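## Task

Move the box labelled DR out onto the grey mat so its big DR marking faces upward, keep every other box upright inside the bin, and end with neither arm in contact with anything.

## Robot and tools

Robot: two 6-joint arms, left_arm and right_arm, each with a parallel two-finger gripper and a wrist camera. Calibrated base places in the scene frame: left_arm at (+0.039, +0.305, 0) m, quat_wxyz (+1.000, 0, 0, -0.015); right_arm at (-0.050, -0.354, 0) m, quat_wxyz (+1.000, 0, 0, +0.006). Both bases have +z up.

Frames. Scene frame: origin at table-top height midway between the nominal bases, +x out over the table, +z up, left_arm on the +y side (arm names do not match image sides). Fixed cameras and the table use the scene frame. Each arm's hand position, orientation, targets, velocities and wrist-camera pose are given in that arm's own base frame, and its offsets run along its own base axes, rotating about the current Hand target position. The gripper's fingers point along its +z and close along its y. end_effector_position is the spot between the finger pads, roughly 1 cm short of the tips. Printed poses can be off by a few cm, more at long reach.

The 14-number row (used by execute_actions and move): left_arm dx, dy, dz, rx, ry, rz, opening, then right_arm the same seven. Every value lies in [-1, 1]. dx..rz are an offset, not a pose: counted from that arm's Hand target as it was when the action or move began, in its base axes; 1.0 equals 0.6 m or 180 degrees; rx, ry, rz form one rotation vector. A translation longer than 1.0 gets shortened. Opening is absolute: +1 fully open (0.093 m), -1 closed. Both arms' numbers are always required; a 0 opening is a real command, so resend the current opening to leave a gripper alone. Six zeros re-command an arm's current Hand target.

execute_actions(actions, cameras): actions is a list of actions; each action is a list of up to 15 rows, one per 1/30 s step, the last row repeated to fill 15 steps. All rows in one action count from the same start pose, not from each other; a new action or call starts from the updated Hand target, so repeating an offset keeps moving. Empty list returns state and images only. cameras picks images: omitted/null/["all"] for all, [] for none; unknown names invalidate the call.

move(target, speed, blend, opening_speed, blocking, cameras): straight-line path for each gripper. target is one 14-number row or a list of up to 15 rows; every row is an offset from the Hand targets at the move's start, not from the previous row. speed in m/s, 0.002 to 2.9 (default 0.25; rotation limited to twice that in rad/s), one value or one per target. blend in m rounds corners between listed targets (default 0). opening_speed is the per-second rate on the -1..+1 scale, at least 0.2. blocking=false returns after about 0.5 s while the move continues. Paths last at least 0.5 s and are cut at 10 s. Paths avoid nothing; faster moves lag, stray and hit harder, and aiming farther past a contact presses harder. Do not route a gripper close past its own base; go around. The result adds a move: line with the ending (done, off_target, moving, held, fault) and limits (paced = pose clipped, held = steps withheld). Unnamed arms are done (within 10 mm and 2 degrees). Neither done nor off_target tells you about contact.

wait(seconds 0 to 10, cameras): lets time pass holding commands. stop(cameras): brakes a running move. zoom_image(camera, region [x0, y0, x1, y1] pixels, max 504x504) enlarges part of the latest image of cam_head_left, cam_head_right, cam_high, cam_low, cam_left_wrist or cam_right_wrist (all 896x504). read_manual(section="licences") gives licence text only. finished_scene(scene) ends the current scene, giving its number; irreversible.

Results: per arm end_effector_position (m), end_effector_quat_wxyz, Hand target (last command after clipping; next offsets count from it), Joint positions (last entry = finger opening in m), Joint velocities ("within noise" means still), Joint torques (include arm weight; joints 1-3 wrap at ±28 N m), grip_measured, Tool commands.

Control behaviour: orientation commands are clipped to within 40 degrees of the current orientation each step. Friction and weight can leave the gripper short, low or tilted; small moves may not happen or go sideways. Check pose after each move; if it rests short, send the missing distance as an offset. An arm blocked by an object keeps pushing until commanded back past its gripper.

Gripping: grip_measured +1 open, -1 closed; pads meet near -0.94 and separate about 0.0208 per mm of width. Reading may sit up to 0.02 high. Sending about 0.24 below the width's reading grips a rigid box at full force (about 50-65 N per pad). Keep sending that number to hold; send well above the width reading to release. A big sudden drop in the number squeezes hard briefly.

Avoid: dropping or releasing moving boxes, slamming, hard pushes, knocking other boxes over or out of the bin, anything leaving the table, arm-to-arm hits, and closing a gripper on the other arm's fingers. The wrist camera cable counts as the arm touching. Motors heat when holding loads, stretched out or pushing; MOTOR HOT appears at 75 °C, a fault folds the arm at 90 °C. Loose objects may get small random pushes. Finish with both grippers clear of everything.

Each tool is called as name([rows], argument=value, ...), one row to a line, values as JSON.

## Session

execute_actions(actions=[])

Scene clock: 0.00 s.
left_arm: end_effector_position=(+0.3559, -0.1561, +0.3205) grip_measured=+1.000 end_effector_quat_wxyz=(+0.515, +0.152, +0.803, -0.258) | right_arm: end_effector_position=(+0.2068, +0.0766, +0.2322) grip_measured=+1.000 end_effector_quat_wxyz=(+0.359, -0.072, +0.922, +0.121)
Joint positions: left_arm=[-0.255 1.185 1.128 -0.313 0.373 -0.138 0.093] | right_arm=[0.299 0.742 0.967 -1.021 -0.073 0.173 0.093]
Joint velocities: within noise
Joint torques (N m): no reading
Motor temperatures (°C): left_arm=[24 25 26 25 26 24 27] | right_arm=[25 26 25 27 26 23 25]
Heat: left arm: 27 °C; right arm: 27 °C.
Hand target: left_arm +0.3555, -0.1561, +0.3326; +0.528, +0.154, +0.794, -0.259 | right_arm +0.2093, +0.0774, +0.2399; +0.371, -0.072, +0.918, +0.124
Tool commands: left_gripper/opening=+1.0 right_gripper/opening=+1.0

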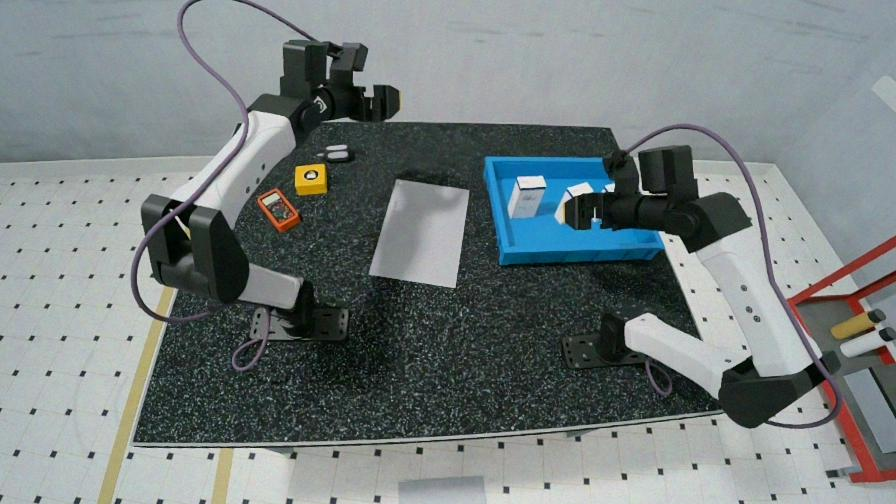

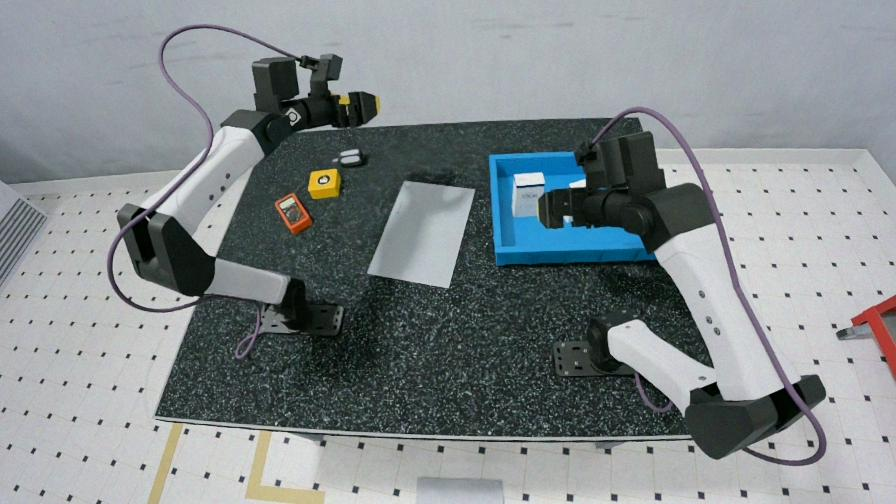

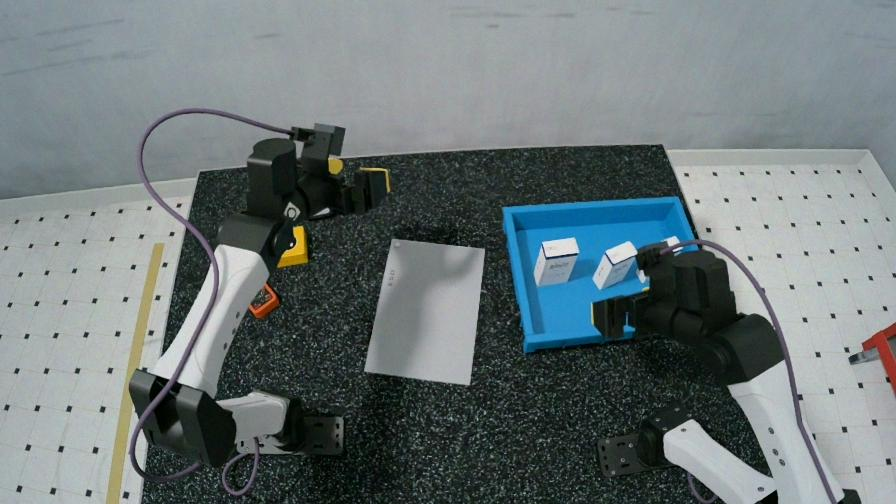

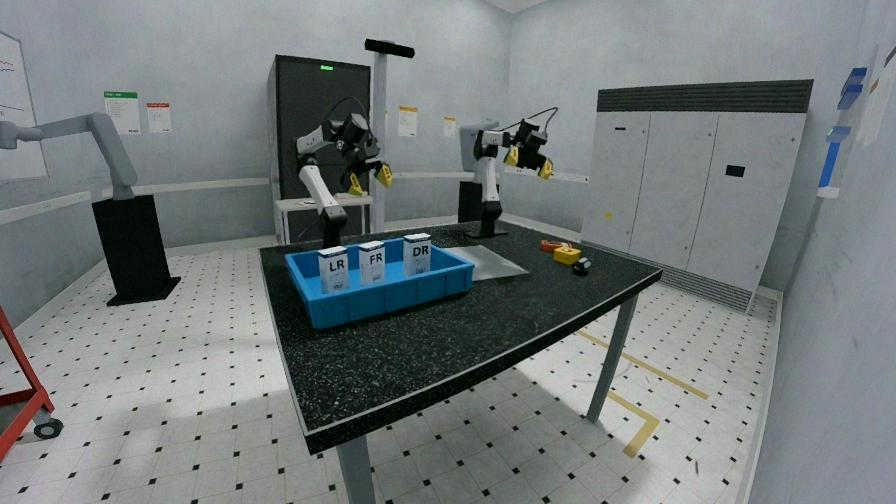

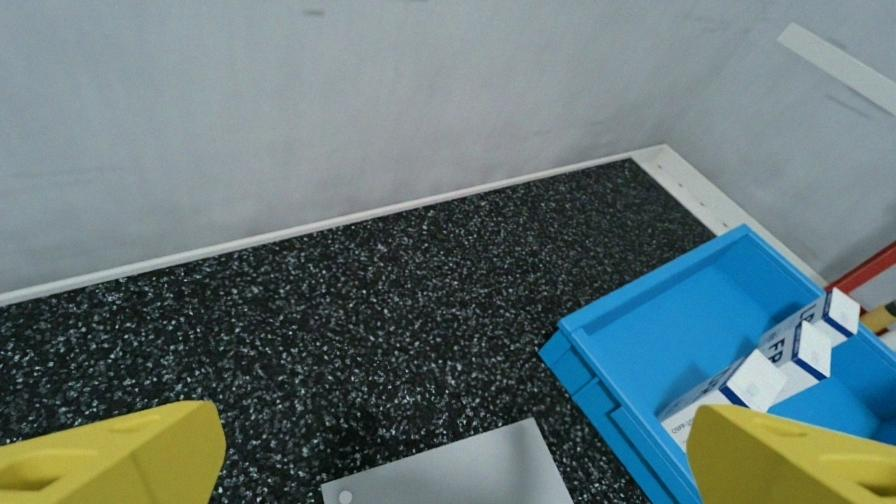

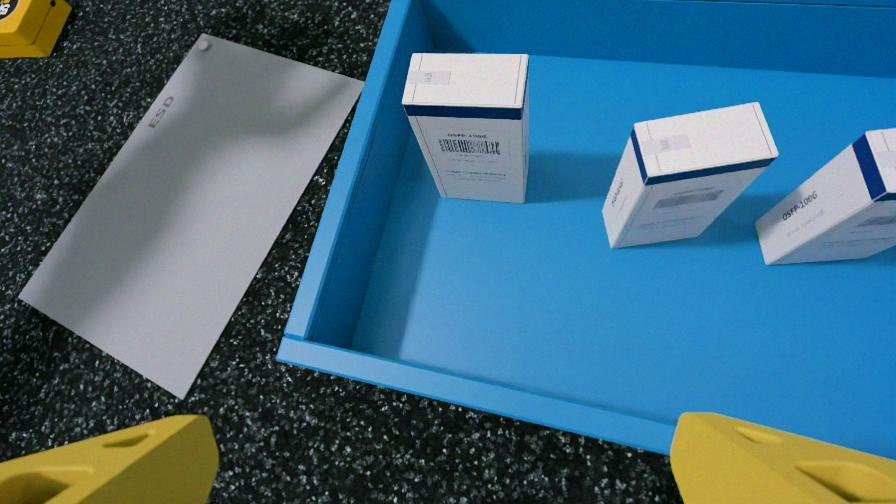

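zoom_image(camera="cam_right_wrist", region=[280, 20, 784, 300])

zoom_image(camera="cam_low", region=[260, 210, 540, 340])

zoom_image(camera="cam_head_left", region=[340, 130, 700, 380])

Scaled by 1.000.

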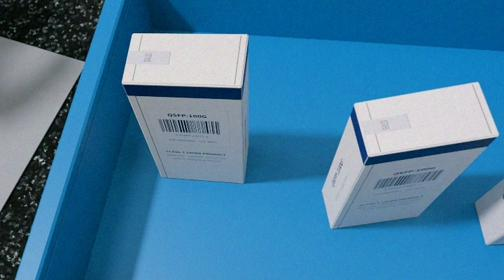

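Scaled by 1.800 from the camera's 896x504 image, which has a finer 1280x720 frame.

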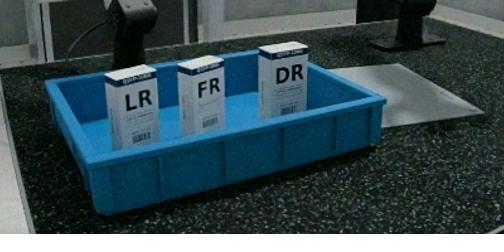

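Scaled by 1.400 from the camera's 896x504 image, which has a finer 1280x720 frame.

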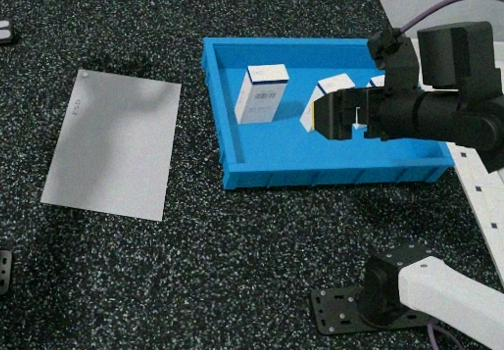

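move(target=[-0.1, 0.15, 0, 0, 0, 0, 1, 0.281, 0.081, -0.125, -0.0814, 0.1851, -0.0352, 1], speed=0.3)

Scene clock: 6.07 s.
left_arm: end_effector_position=(+0.2982, -0.0662, +0.3270) grip_measured=+1.000 end_effector_quat_wxyz=(+0.518, +0.144, +0.801, -0.263) | right_arm: end_effector_position=(+0.3741, +0.1233, +0.1555) grip_measured=+1.000 end_effector_quat_wxyz=(+0.075, -0.032, +0.997, +0.002)
Joint positions: left_arm=[0.173 0.965 1.065 -0.566 0.763 0.042 0.093] | right_arm=[0.336 1.915 1.807 -1.319 0.041 0.268 0.093]
Joint velocities: within noise
Joint torques (N m): left_arm=[0.55 -3.19 7.28 1.57 0.31 0.27] | right_arm=[0.66 -9.72 9.36 0.6 0.08 0.18]
Motor temperatures (°C): left_arm=[24 25 27 27 26 24 27] | right_arm=[25 26 27 29 26 23 25]
Heat: left arm: 27 °C; right arm: 29 °C.
Hand target: left_arm +0.2955, -0.0660, +0.3325; +0.528, +0.154, +0.794, -0.259 | right_arm +0.3779, +0.1259, +0.1648; +0.087, -0.030, +0.996, +0.003
Off the commanded pose: left_arm 0.006 m, 2 deg | right_arm 0.010 m, 1 deg.
move: done

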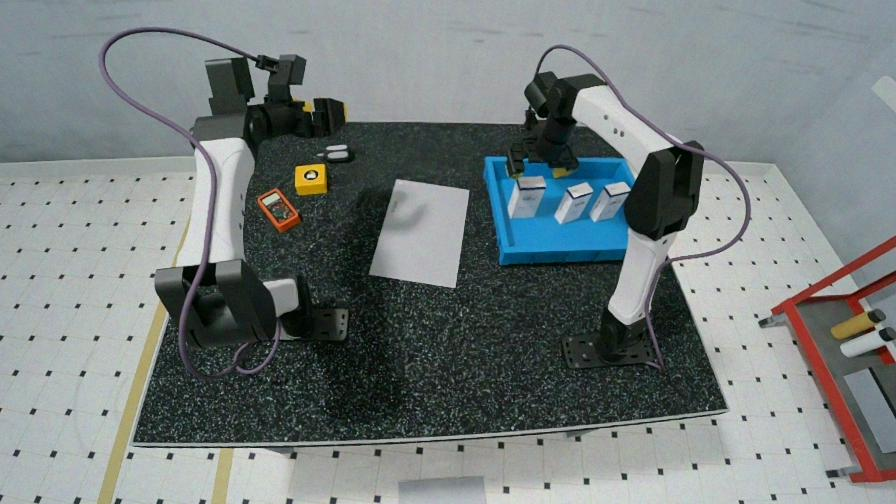

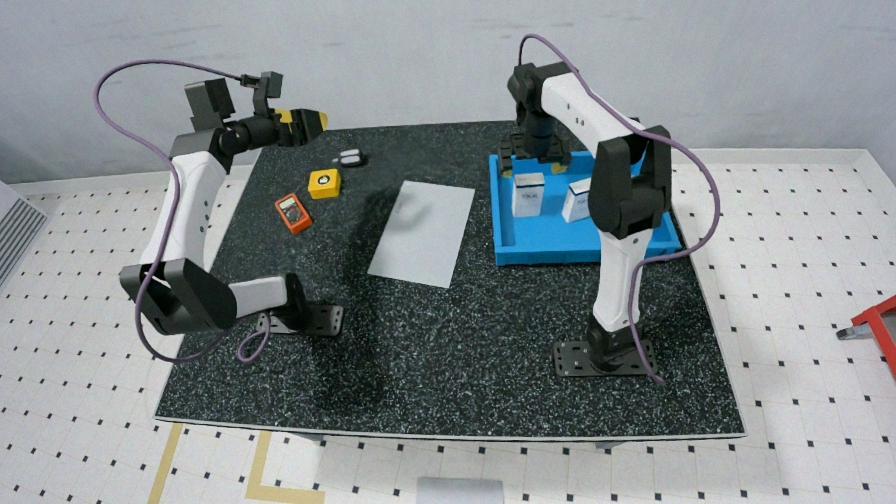

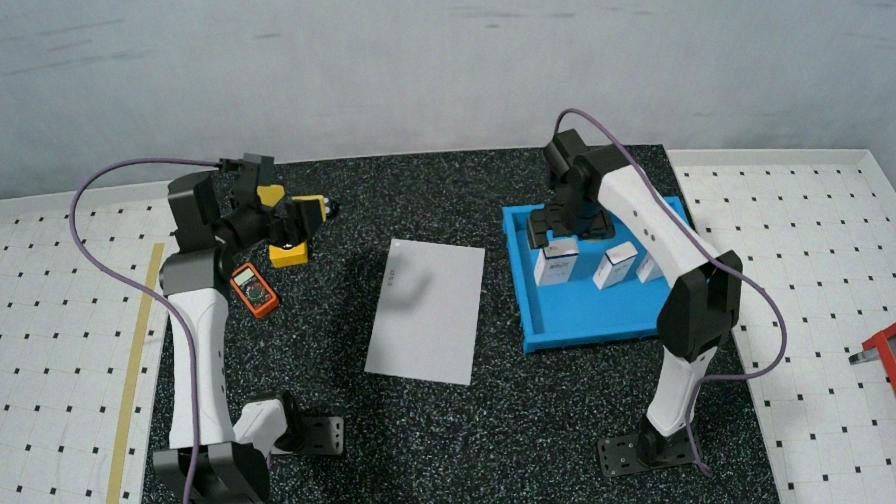

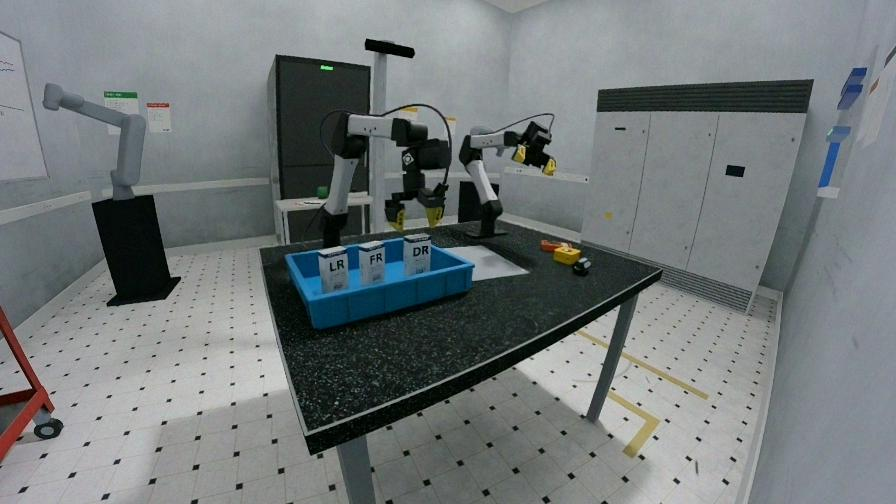

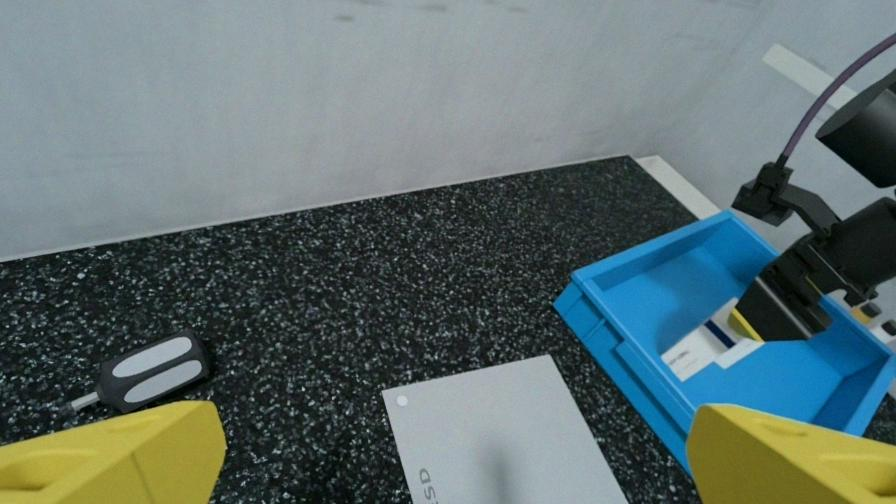

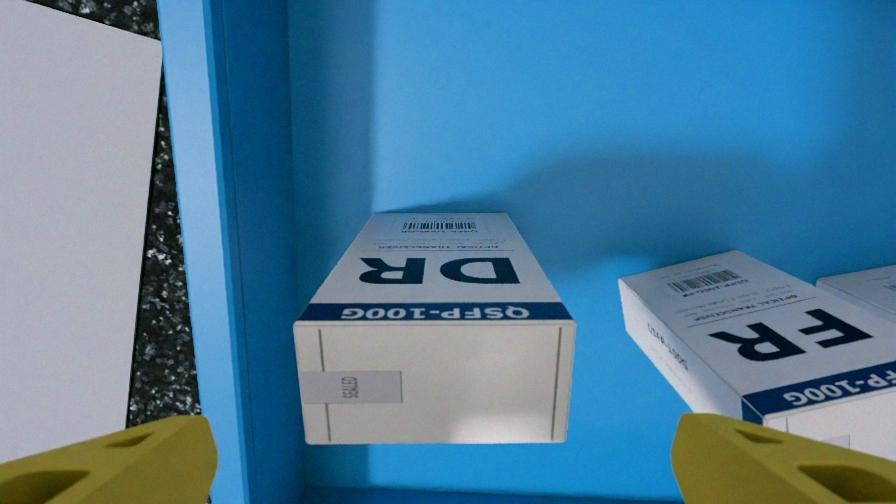

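move(target=[0, 0, 0, 0, 0, 0, 1, 0.0068, 0.0045, -0.0967, -0.0049, 0.081, 0, 1], speed=0.12, cameras=["cam_right_wrist", "cam_low", "cam_high"])

Scene clock: 8.33 s.
left_arm: end_effector_position=(+0.2981, -0.0662, +0.3269) grip_measured=+1.000 end_effector_quat_wxyz=(+0.518, +0.144, +0.801, -0.263) | right_arm: end_effector_position=(+0.3780, +0.1282, +0.0999) grip_measured=+1.000 end_effector_quat_wxyz=(-0.046, -0.029, +0.998, -0.008)
Joint positions: left_arm=[0.173 0.965 1.065 -0.566 0.764 0.043 0.093] | right_arm=[0.322 2.174 1.975 -1.465 -0.011 0.263 0.093]
Joint velocities: within noise
Joint torques (N m): left_arm=[0.54 -3.14 7.23 1.58 0.31 0.26] | right_arm=[-0.5 -11.25 8.65 0.02 -0.1 0]
Motor temperatures (°C): left_arm=[24 25 27 28 26 24 27] | right_arm=[25 27 28 28 26 23 25]
Heat: left arm: 28 °C; right arm: 28 °C.
Hand target: left_arm +0.2955, -0.0660, +0.3324; +0.528, +0.154, +0.794, -0.259 | right_arm +0.3820, +0.1287, +0.1068; -0.040, -0.030, +0.999, -0.001
Off the commanded pose: left_arm 0.006 m, 2 deg | right_arm 0.008 m, 1 deg.
move: done
Images, in order (width x height): cam_high 896x504, cam_low 896x504, cam_right_wrist 896x504.

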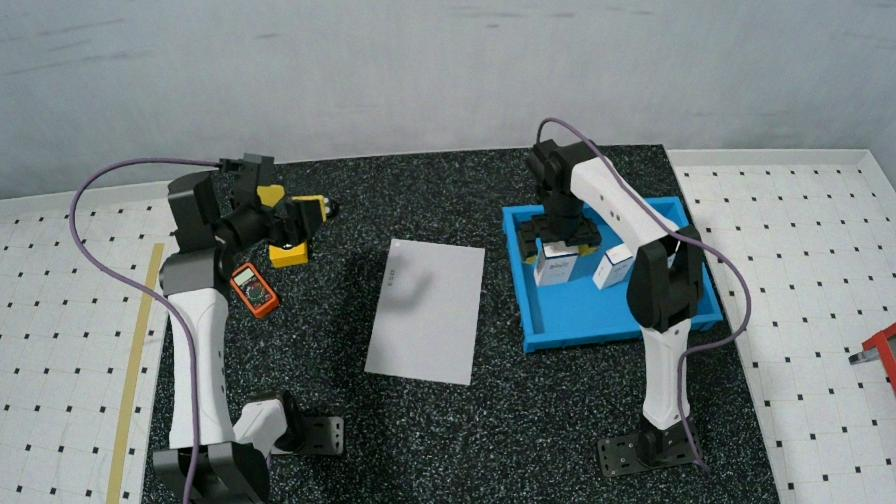

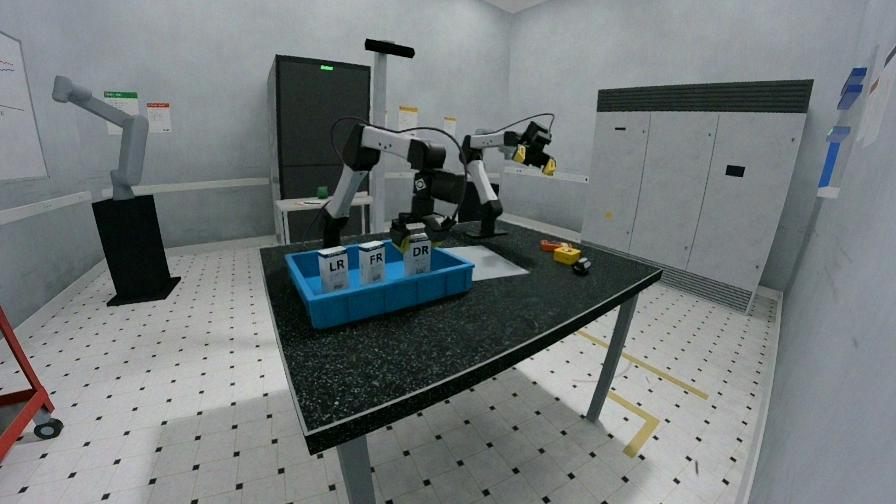

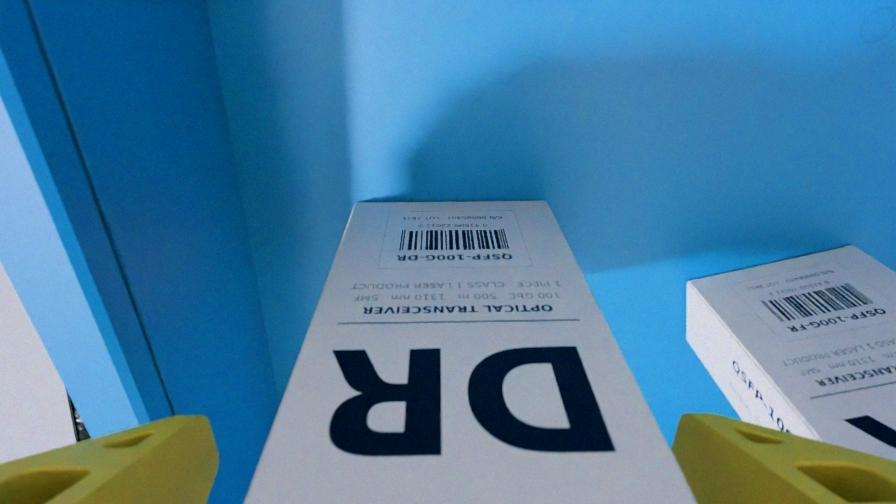

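move([
  [0,0,0,0,0,0,1, 0,-0.006,0,0,0,0,1],
  [0,0,0,0,0,0,1, 0,-0.006,0,0,0,0,0.2],
], speed=0.05, opening_speed=0.8, cameras=["cam_right_wrist", "cam_low", "cam_high"])

Scene clock: 10.77 s.
left_arm: end_effector_position=(+0.2981, -0.0662, +0.3269) grip_measured=+1.000 end_effector_quat_wxyz=(+0.518, +0.144, +0.801, -0.263) | right_arm: end_effector_position=(+0.3789, +0.1251, +0.0999) grip_measured=+0.266 end_effector_quat_wxyz=(-0.047, -0.030, +0.998, -0.008)
Joint positions: left_arm=[0.173 0.965 1.065 -0.566 0.764 0.043 0.093] | right_arm=[0.314 2.174 1.975 -1.466 -0.011 0.254 0.058]
Joint velocities: within noise
Joint torques (N m): left_arm=[0.57 -3.1 7.24 1.59 0.31 0.27] | right_arm=[-0.55 -11.79 8.18 0.01 -0.1 0.03]
Motor temperatures (°C): left_arm=[24 25 28 28 26 24 27] | right_arm=[25 28 28 28 26 23 25]
Heat: left arm: 28 °C; right arm: 28 °C.
Hand target: left_arm +0.2955, -0.0660, +0.3324; +0.528, +0.154, +0.794, -0.259 | right_arm +0.3820, +0.1250, +0.1068; -0.040, -0.030, +0.999, -0.001
Off the commanded pose: left_arm 0.006 m, 2 deg | right_arm 0.008 m, 1 deg.
move: done
Images, in order (width x height): cam_high 896x504, cam_low 896x504, cam_right_wrist 896x504.

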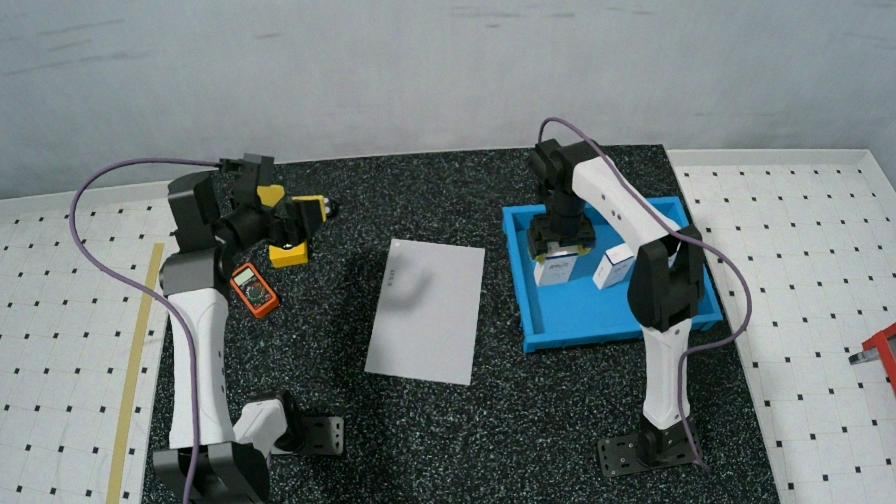

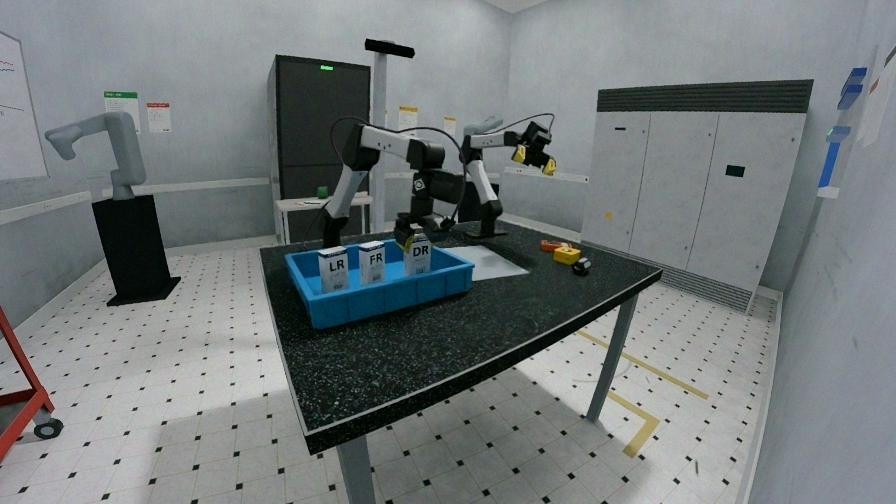

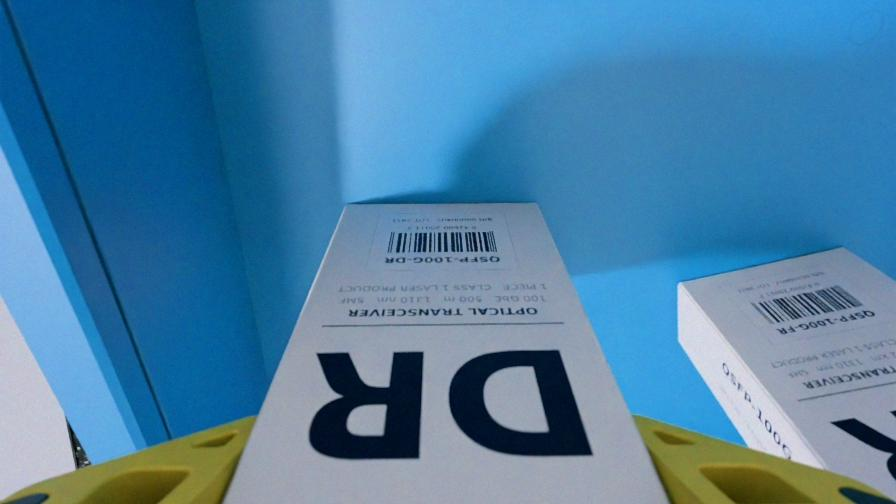

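move([
  [0,0,0,0,0,0,1, 0,0,0.1,0.0033,-0.0555,0,0.2],
  [0,0,0,0,0,0,1, -0.067,0,0.258,0.015,-0.2495,0,0.2],
  [0,0,0,0,0,0,1,-0.15,0.345,0.1,0.151,-0.3063,0.2293,0.2],
], speed=[0.15,0.35,0.35], blend=[0.02,0.04,0])

Scene clock: 15.07 s.
left_arm: end_effector_position=(+0.2981, -0.0662, +0.3269) grip_measured=+1.000 end_effector_quat_wxyz=(+0.518, +0.144, +0.801, -0.263) | right_arm: end_effector_position=(+0.2868, +0.3226, +0.1553) grip_measured=+0.253 end_effector_quat_wxyz=(+0.401, -0.367, +0.820, +0.178)
Joint positions: left_arm=[0.173 0.965 1.065 -0.566 0.764 0.043 0.093] | right_arm=[0.846 1.491 0.961 -0.133 0.005 0.001 0.057]
Joint velocities: within noise
Joint torques (N m): left_arm=[0.57 -3.19 7.19 1.58 0.31 0.26] | right_arm=[0.21 -6.23 8.01 2.64 -0.1 0.05]
Motor temperatures (°C): left_arm=[24 26 28 28 26 24 27] | right_arm=[25 29 29 29 26 23 25]
Heat: left arm: 28 °C; right arm: 29 °C.
Hand target: left_arm +0.2955, -0.0659, +0.3325; +0.528, +0.154, +0.794, -0.259 | right_arm +0.2920, +0.3320, +0.1668; +0.423, -0.368, +0.806, +0.193
Off the commanded pose: left_arm 0.006 m, 2 deg | right_arm 0.016 m, 3 deg.
move: off_target (right_arm)

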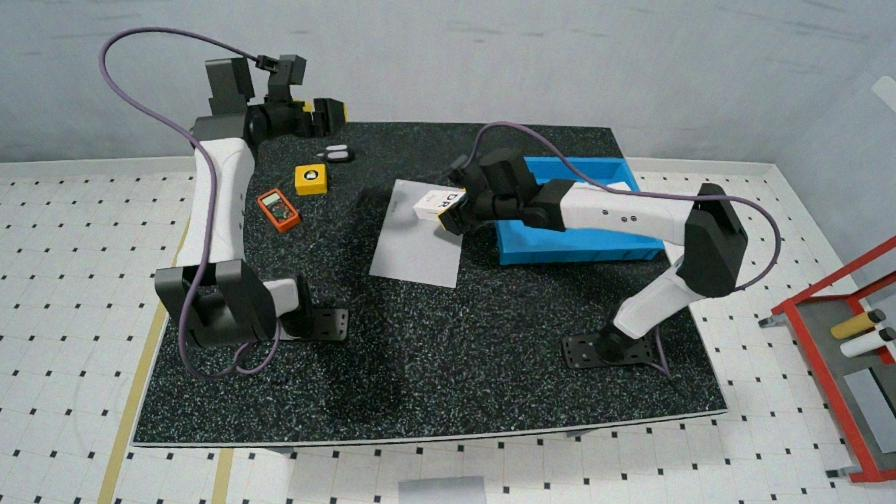

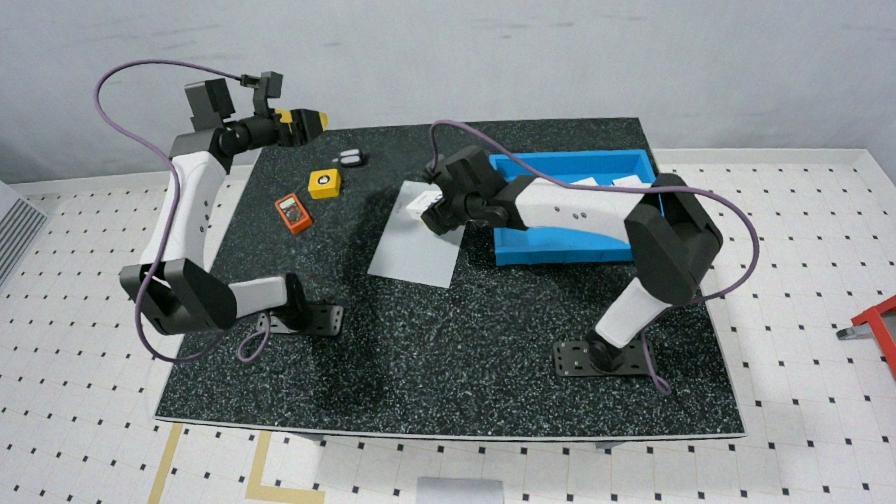

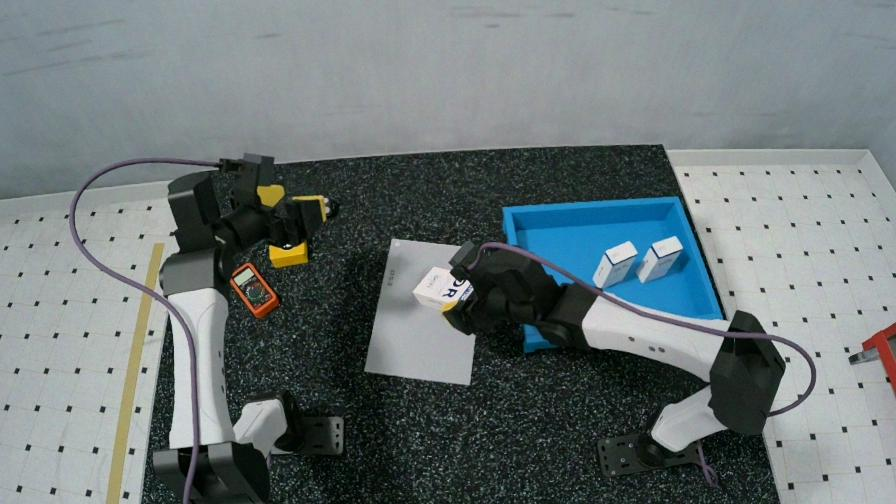

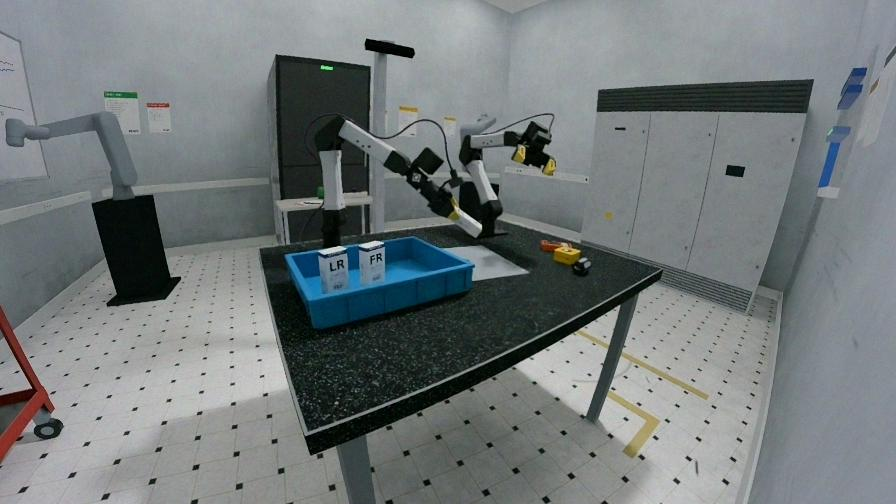

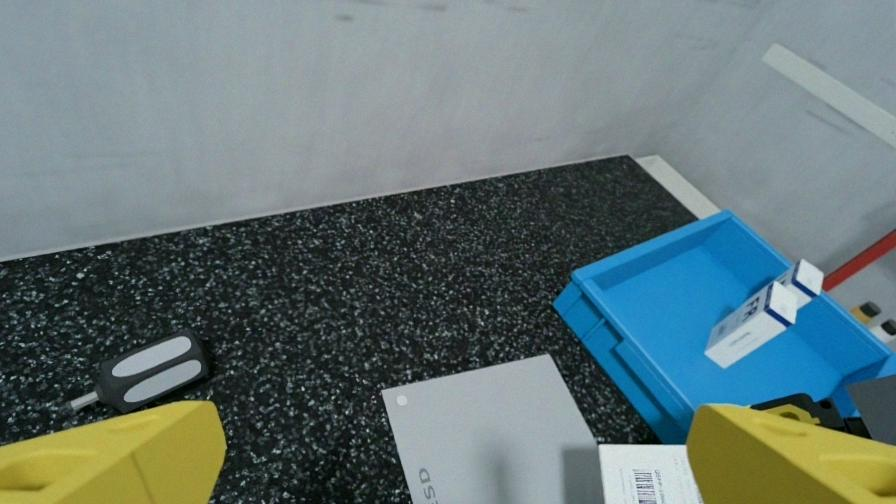

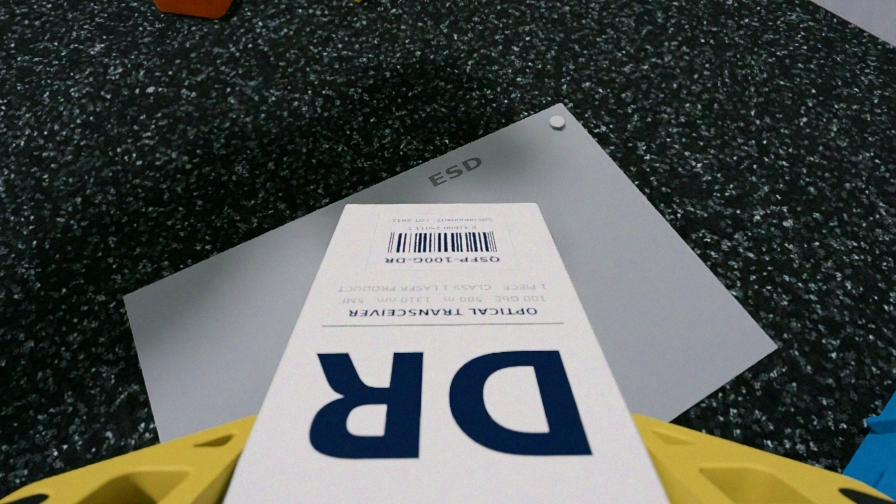

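move(target=[0,0,0,0,0,0,1,0.048,0.062,-0.16,0.087,-0.0778,0,0.2], speed=0.2)

Scene clock: 17.30 s.
left_arm: end_effector_position=(+0.2981, -0.0662, +0.3269) grip_measured=+1.000 end_effector_quat_wxyz=(+0.518, +0.144, +0.801, -0.263) | right_arm: end_effector_position=(+0.3202, +0.3637, +0.0573) grip_measured=+0.253 end_effector_quat_wxyz=(+0.542, -0.331, +0.733, +0.244)
Joint positions: left_arm=[0.173 0.965 1.065 -0.566 0.764 0.043 0.093] | right_arm=[0.85 2.02 0.697 1.026 0.004 0 0.057]
Joint velocities: within noise
Joint torques (N m): left_arm=[0.5 -3.19 7.21 1.58 0.3 0.28] | right_arm=[0.7 -8.7 5.18 2.99 -0.03 0.04]
Motor temperatures (°C): left_arm=[24 26 28 28 26 24 27] | right_arm=[25 29 29 30 26 23 25]
Heat: left arm: 28 °C; right arm: 30 °C.
Hand target: left_arm +0.2955, -0.0659, +0.3325; +0.528, +0.154, +0.794, -0.259 | right_arm +0.3208, +0.3693, +0.0709; +0.564, -0.327, +0.714, +0.254
Off the commanded pose: left_arm 0.006 m, 2 deg | right_arm 0.015 m, 3 deg.
move: off_target (right_arm)

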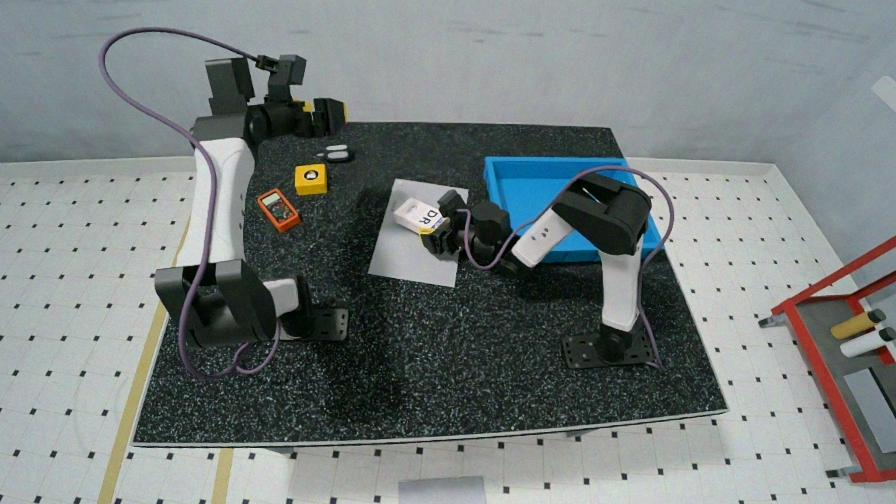

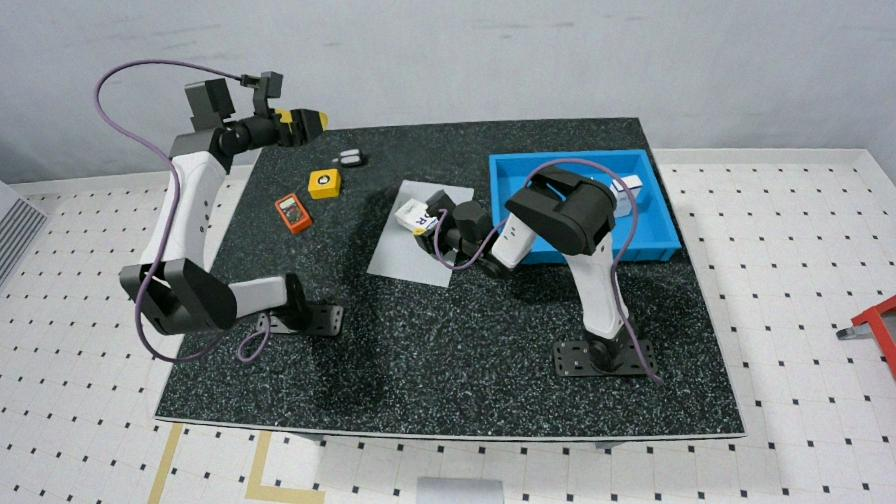

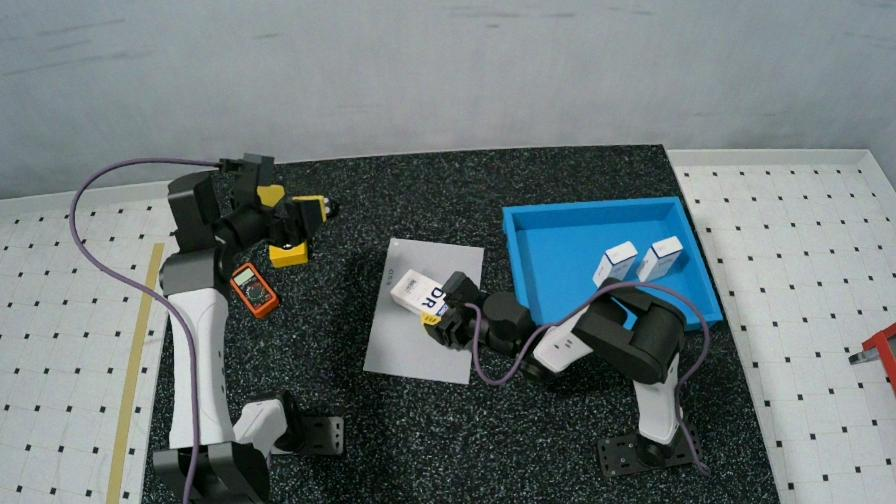

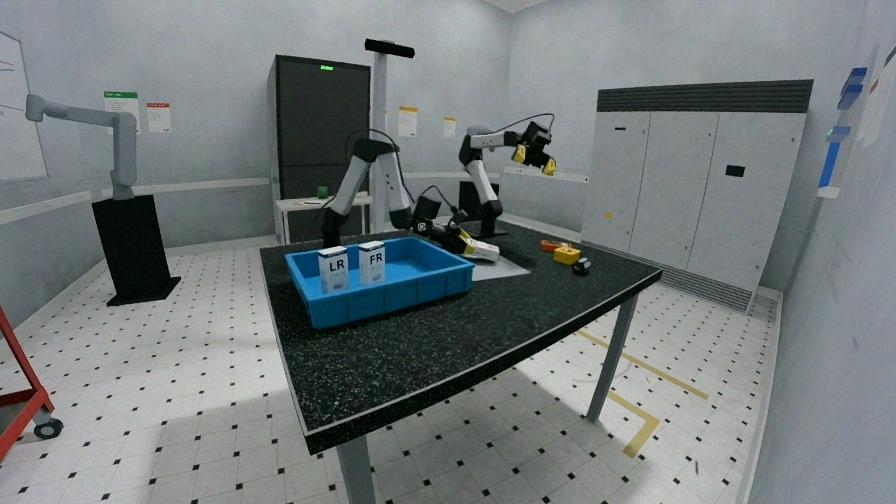

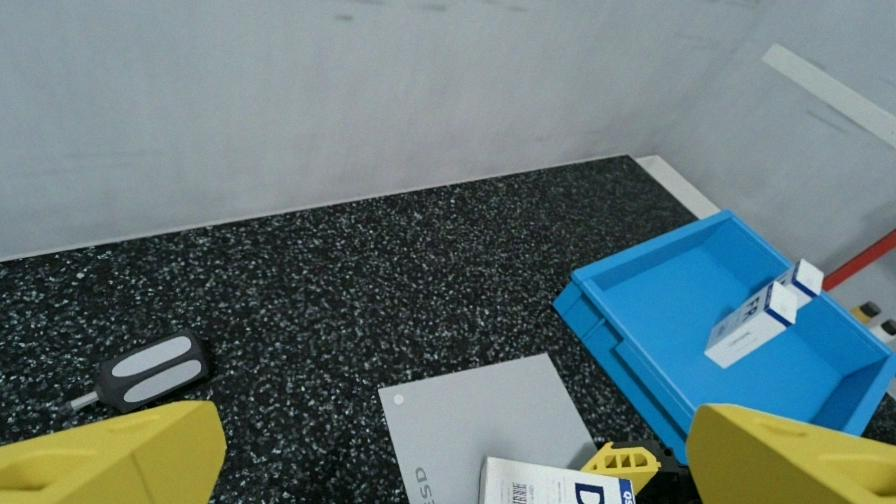

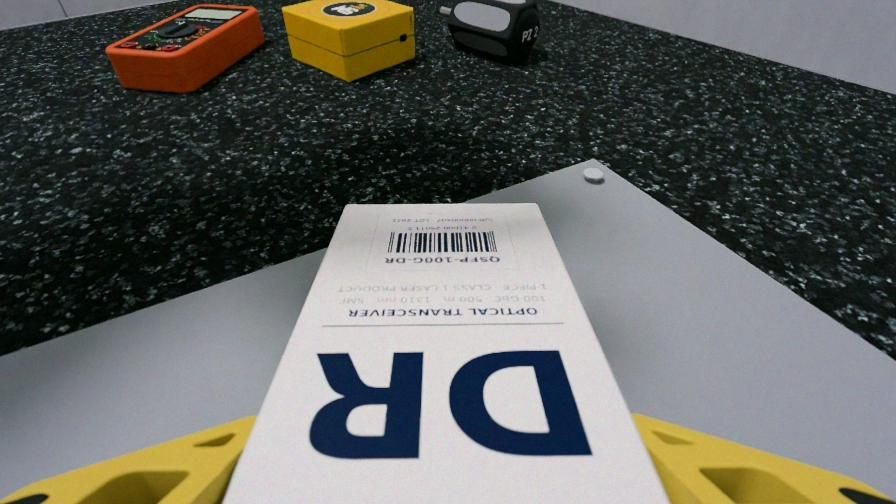

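move(target=[0,0,0,0,0,0,1,-0.006,-0.003,-0.018,0.008,-0.0075,0,0.2], speed=0.05, cameras=["cam_right_wrist", "cam_low"])

Scene clock: 18.90 s.
left_arm: end_effector_position=(+0.2980, -0.0662, +0.3268) grip_measured=+1.000 end_effector_quat_wxyz=(+0.518, +0.144, +0.801, -0.263) | right_arm: end_effector_position=(+0.3170, +0.3640, +0.0475) grip_measured=+0.253 end_effector_quat_wxyz=(+0.556, -0.327, +0.722, +0.249)
Joint positions: left_arm=[0.173 0.965 1.065 -0.567 0.764 0.043 0.093] | right_arm=[0.858 2.092 0.675 1.157 0.011 -0.001 0.057]
Joint velocities: within noise
Joint torques (N m): left_arm=[0.53 -3.15 7.21 1.58 0.31 0.28] | right_arm=[0.39 -8.9 4.23 2.94 -0.01 0.06]
Motor temperatures (°C): left_arm=[24 26 28 28 26 24 27] | right_arm=[25 30 29 31 26 23 25]
Heat: left arm: 28 °C; right arm: 31 °C.
Hand target: left_arm +0.2955, -0.0659, +0.3324; +0.528, +0.154, +0.794, -0.259 | right_arm +0.3171, +0.3675, +0.0600; +0.576, -0.323, +0.705, +0.260
Off the commanded pose: left_arm 0.006 m, 2 deg | right_arm 0.013 m, 3 deg.
move: off_target (right_arm)
Images, in order (width x height): cam_low 896x504, cam_right_wrist 896x504.

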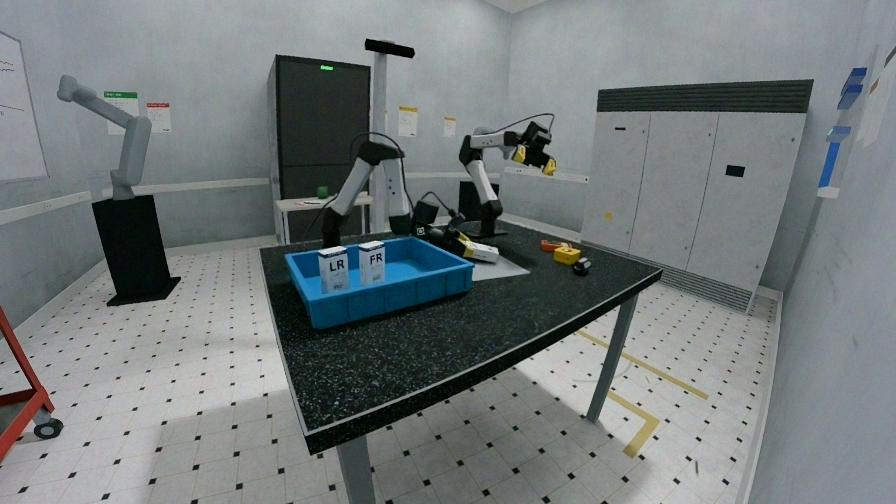

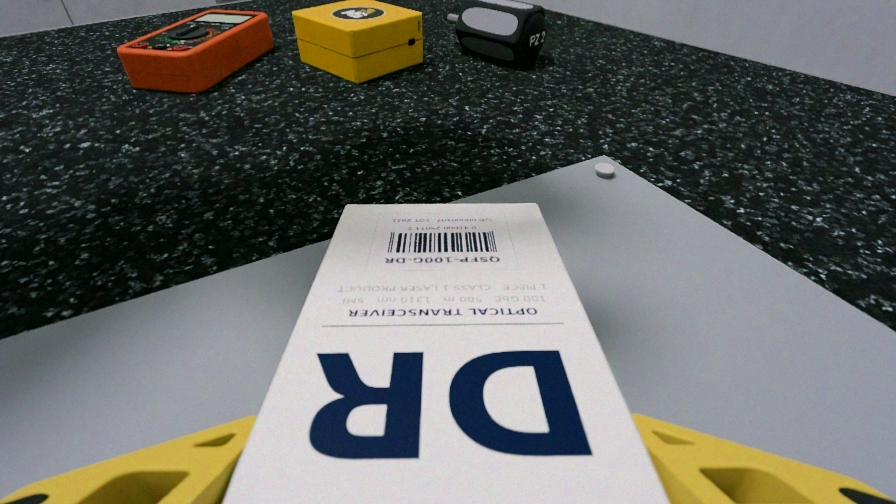

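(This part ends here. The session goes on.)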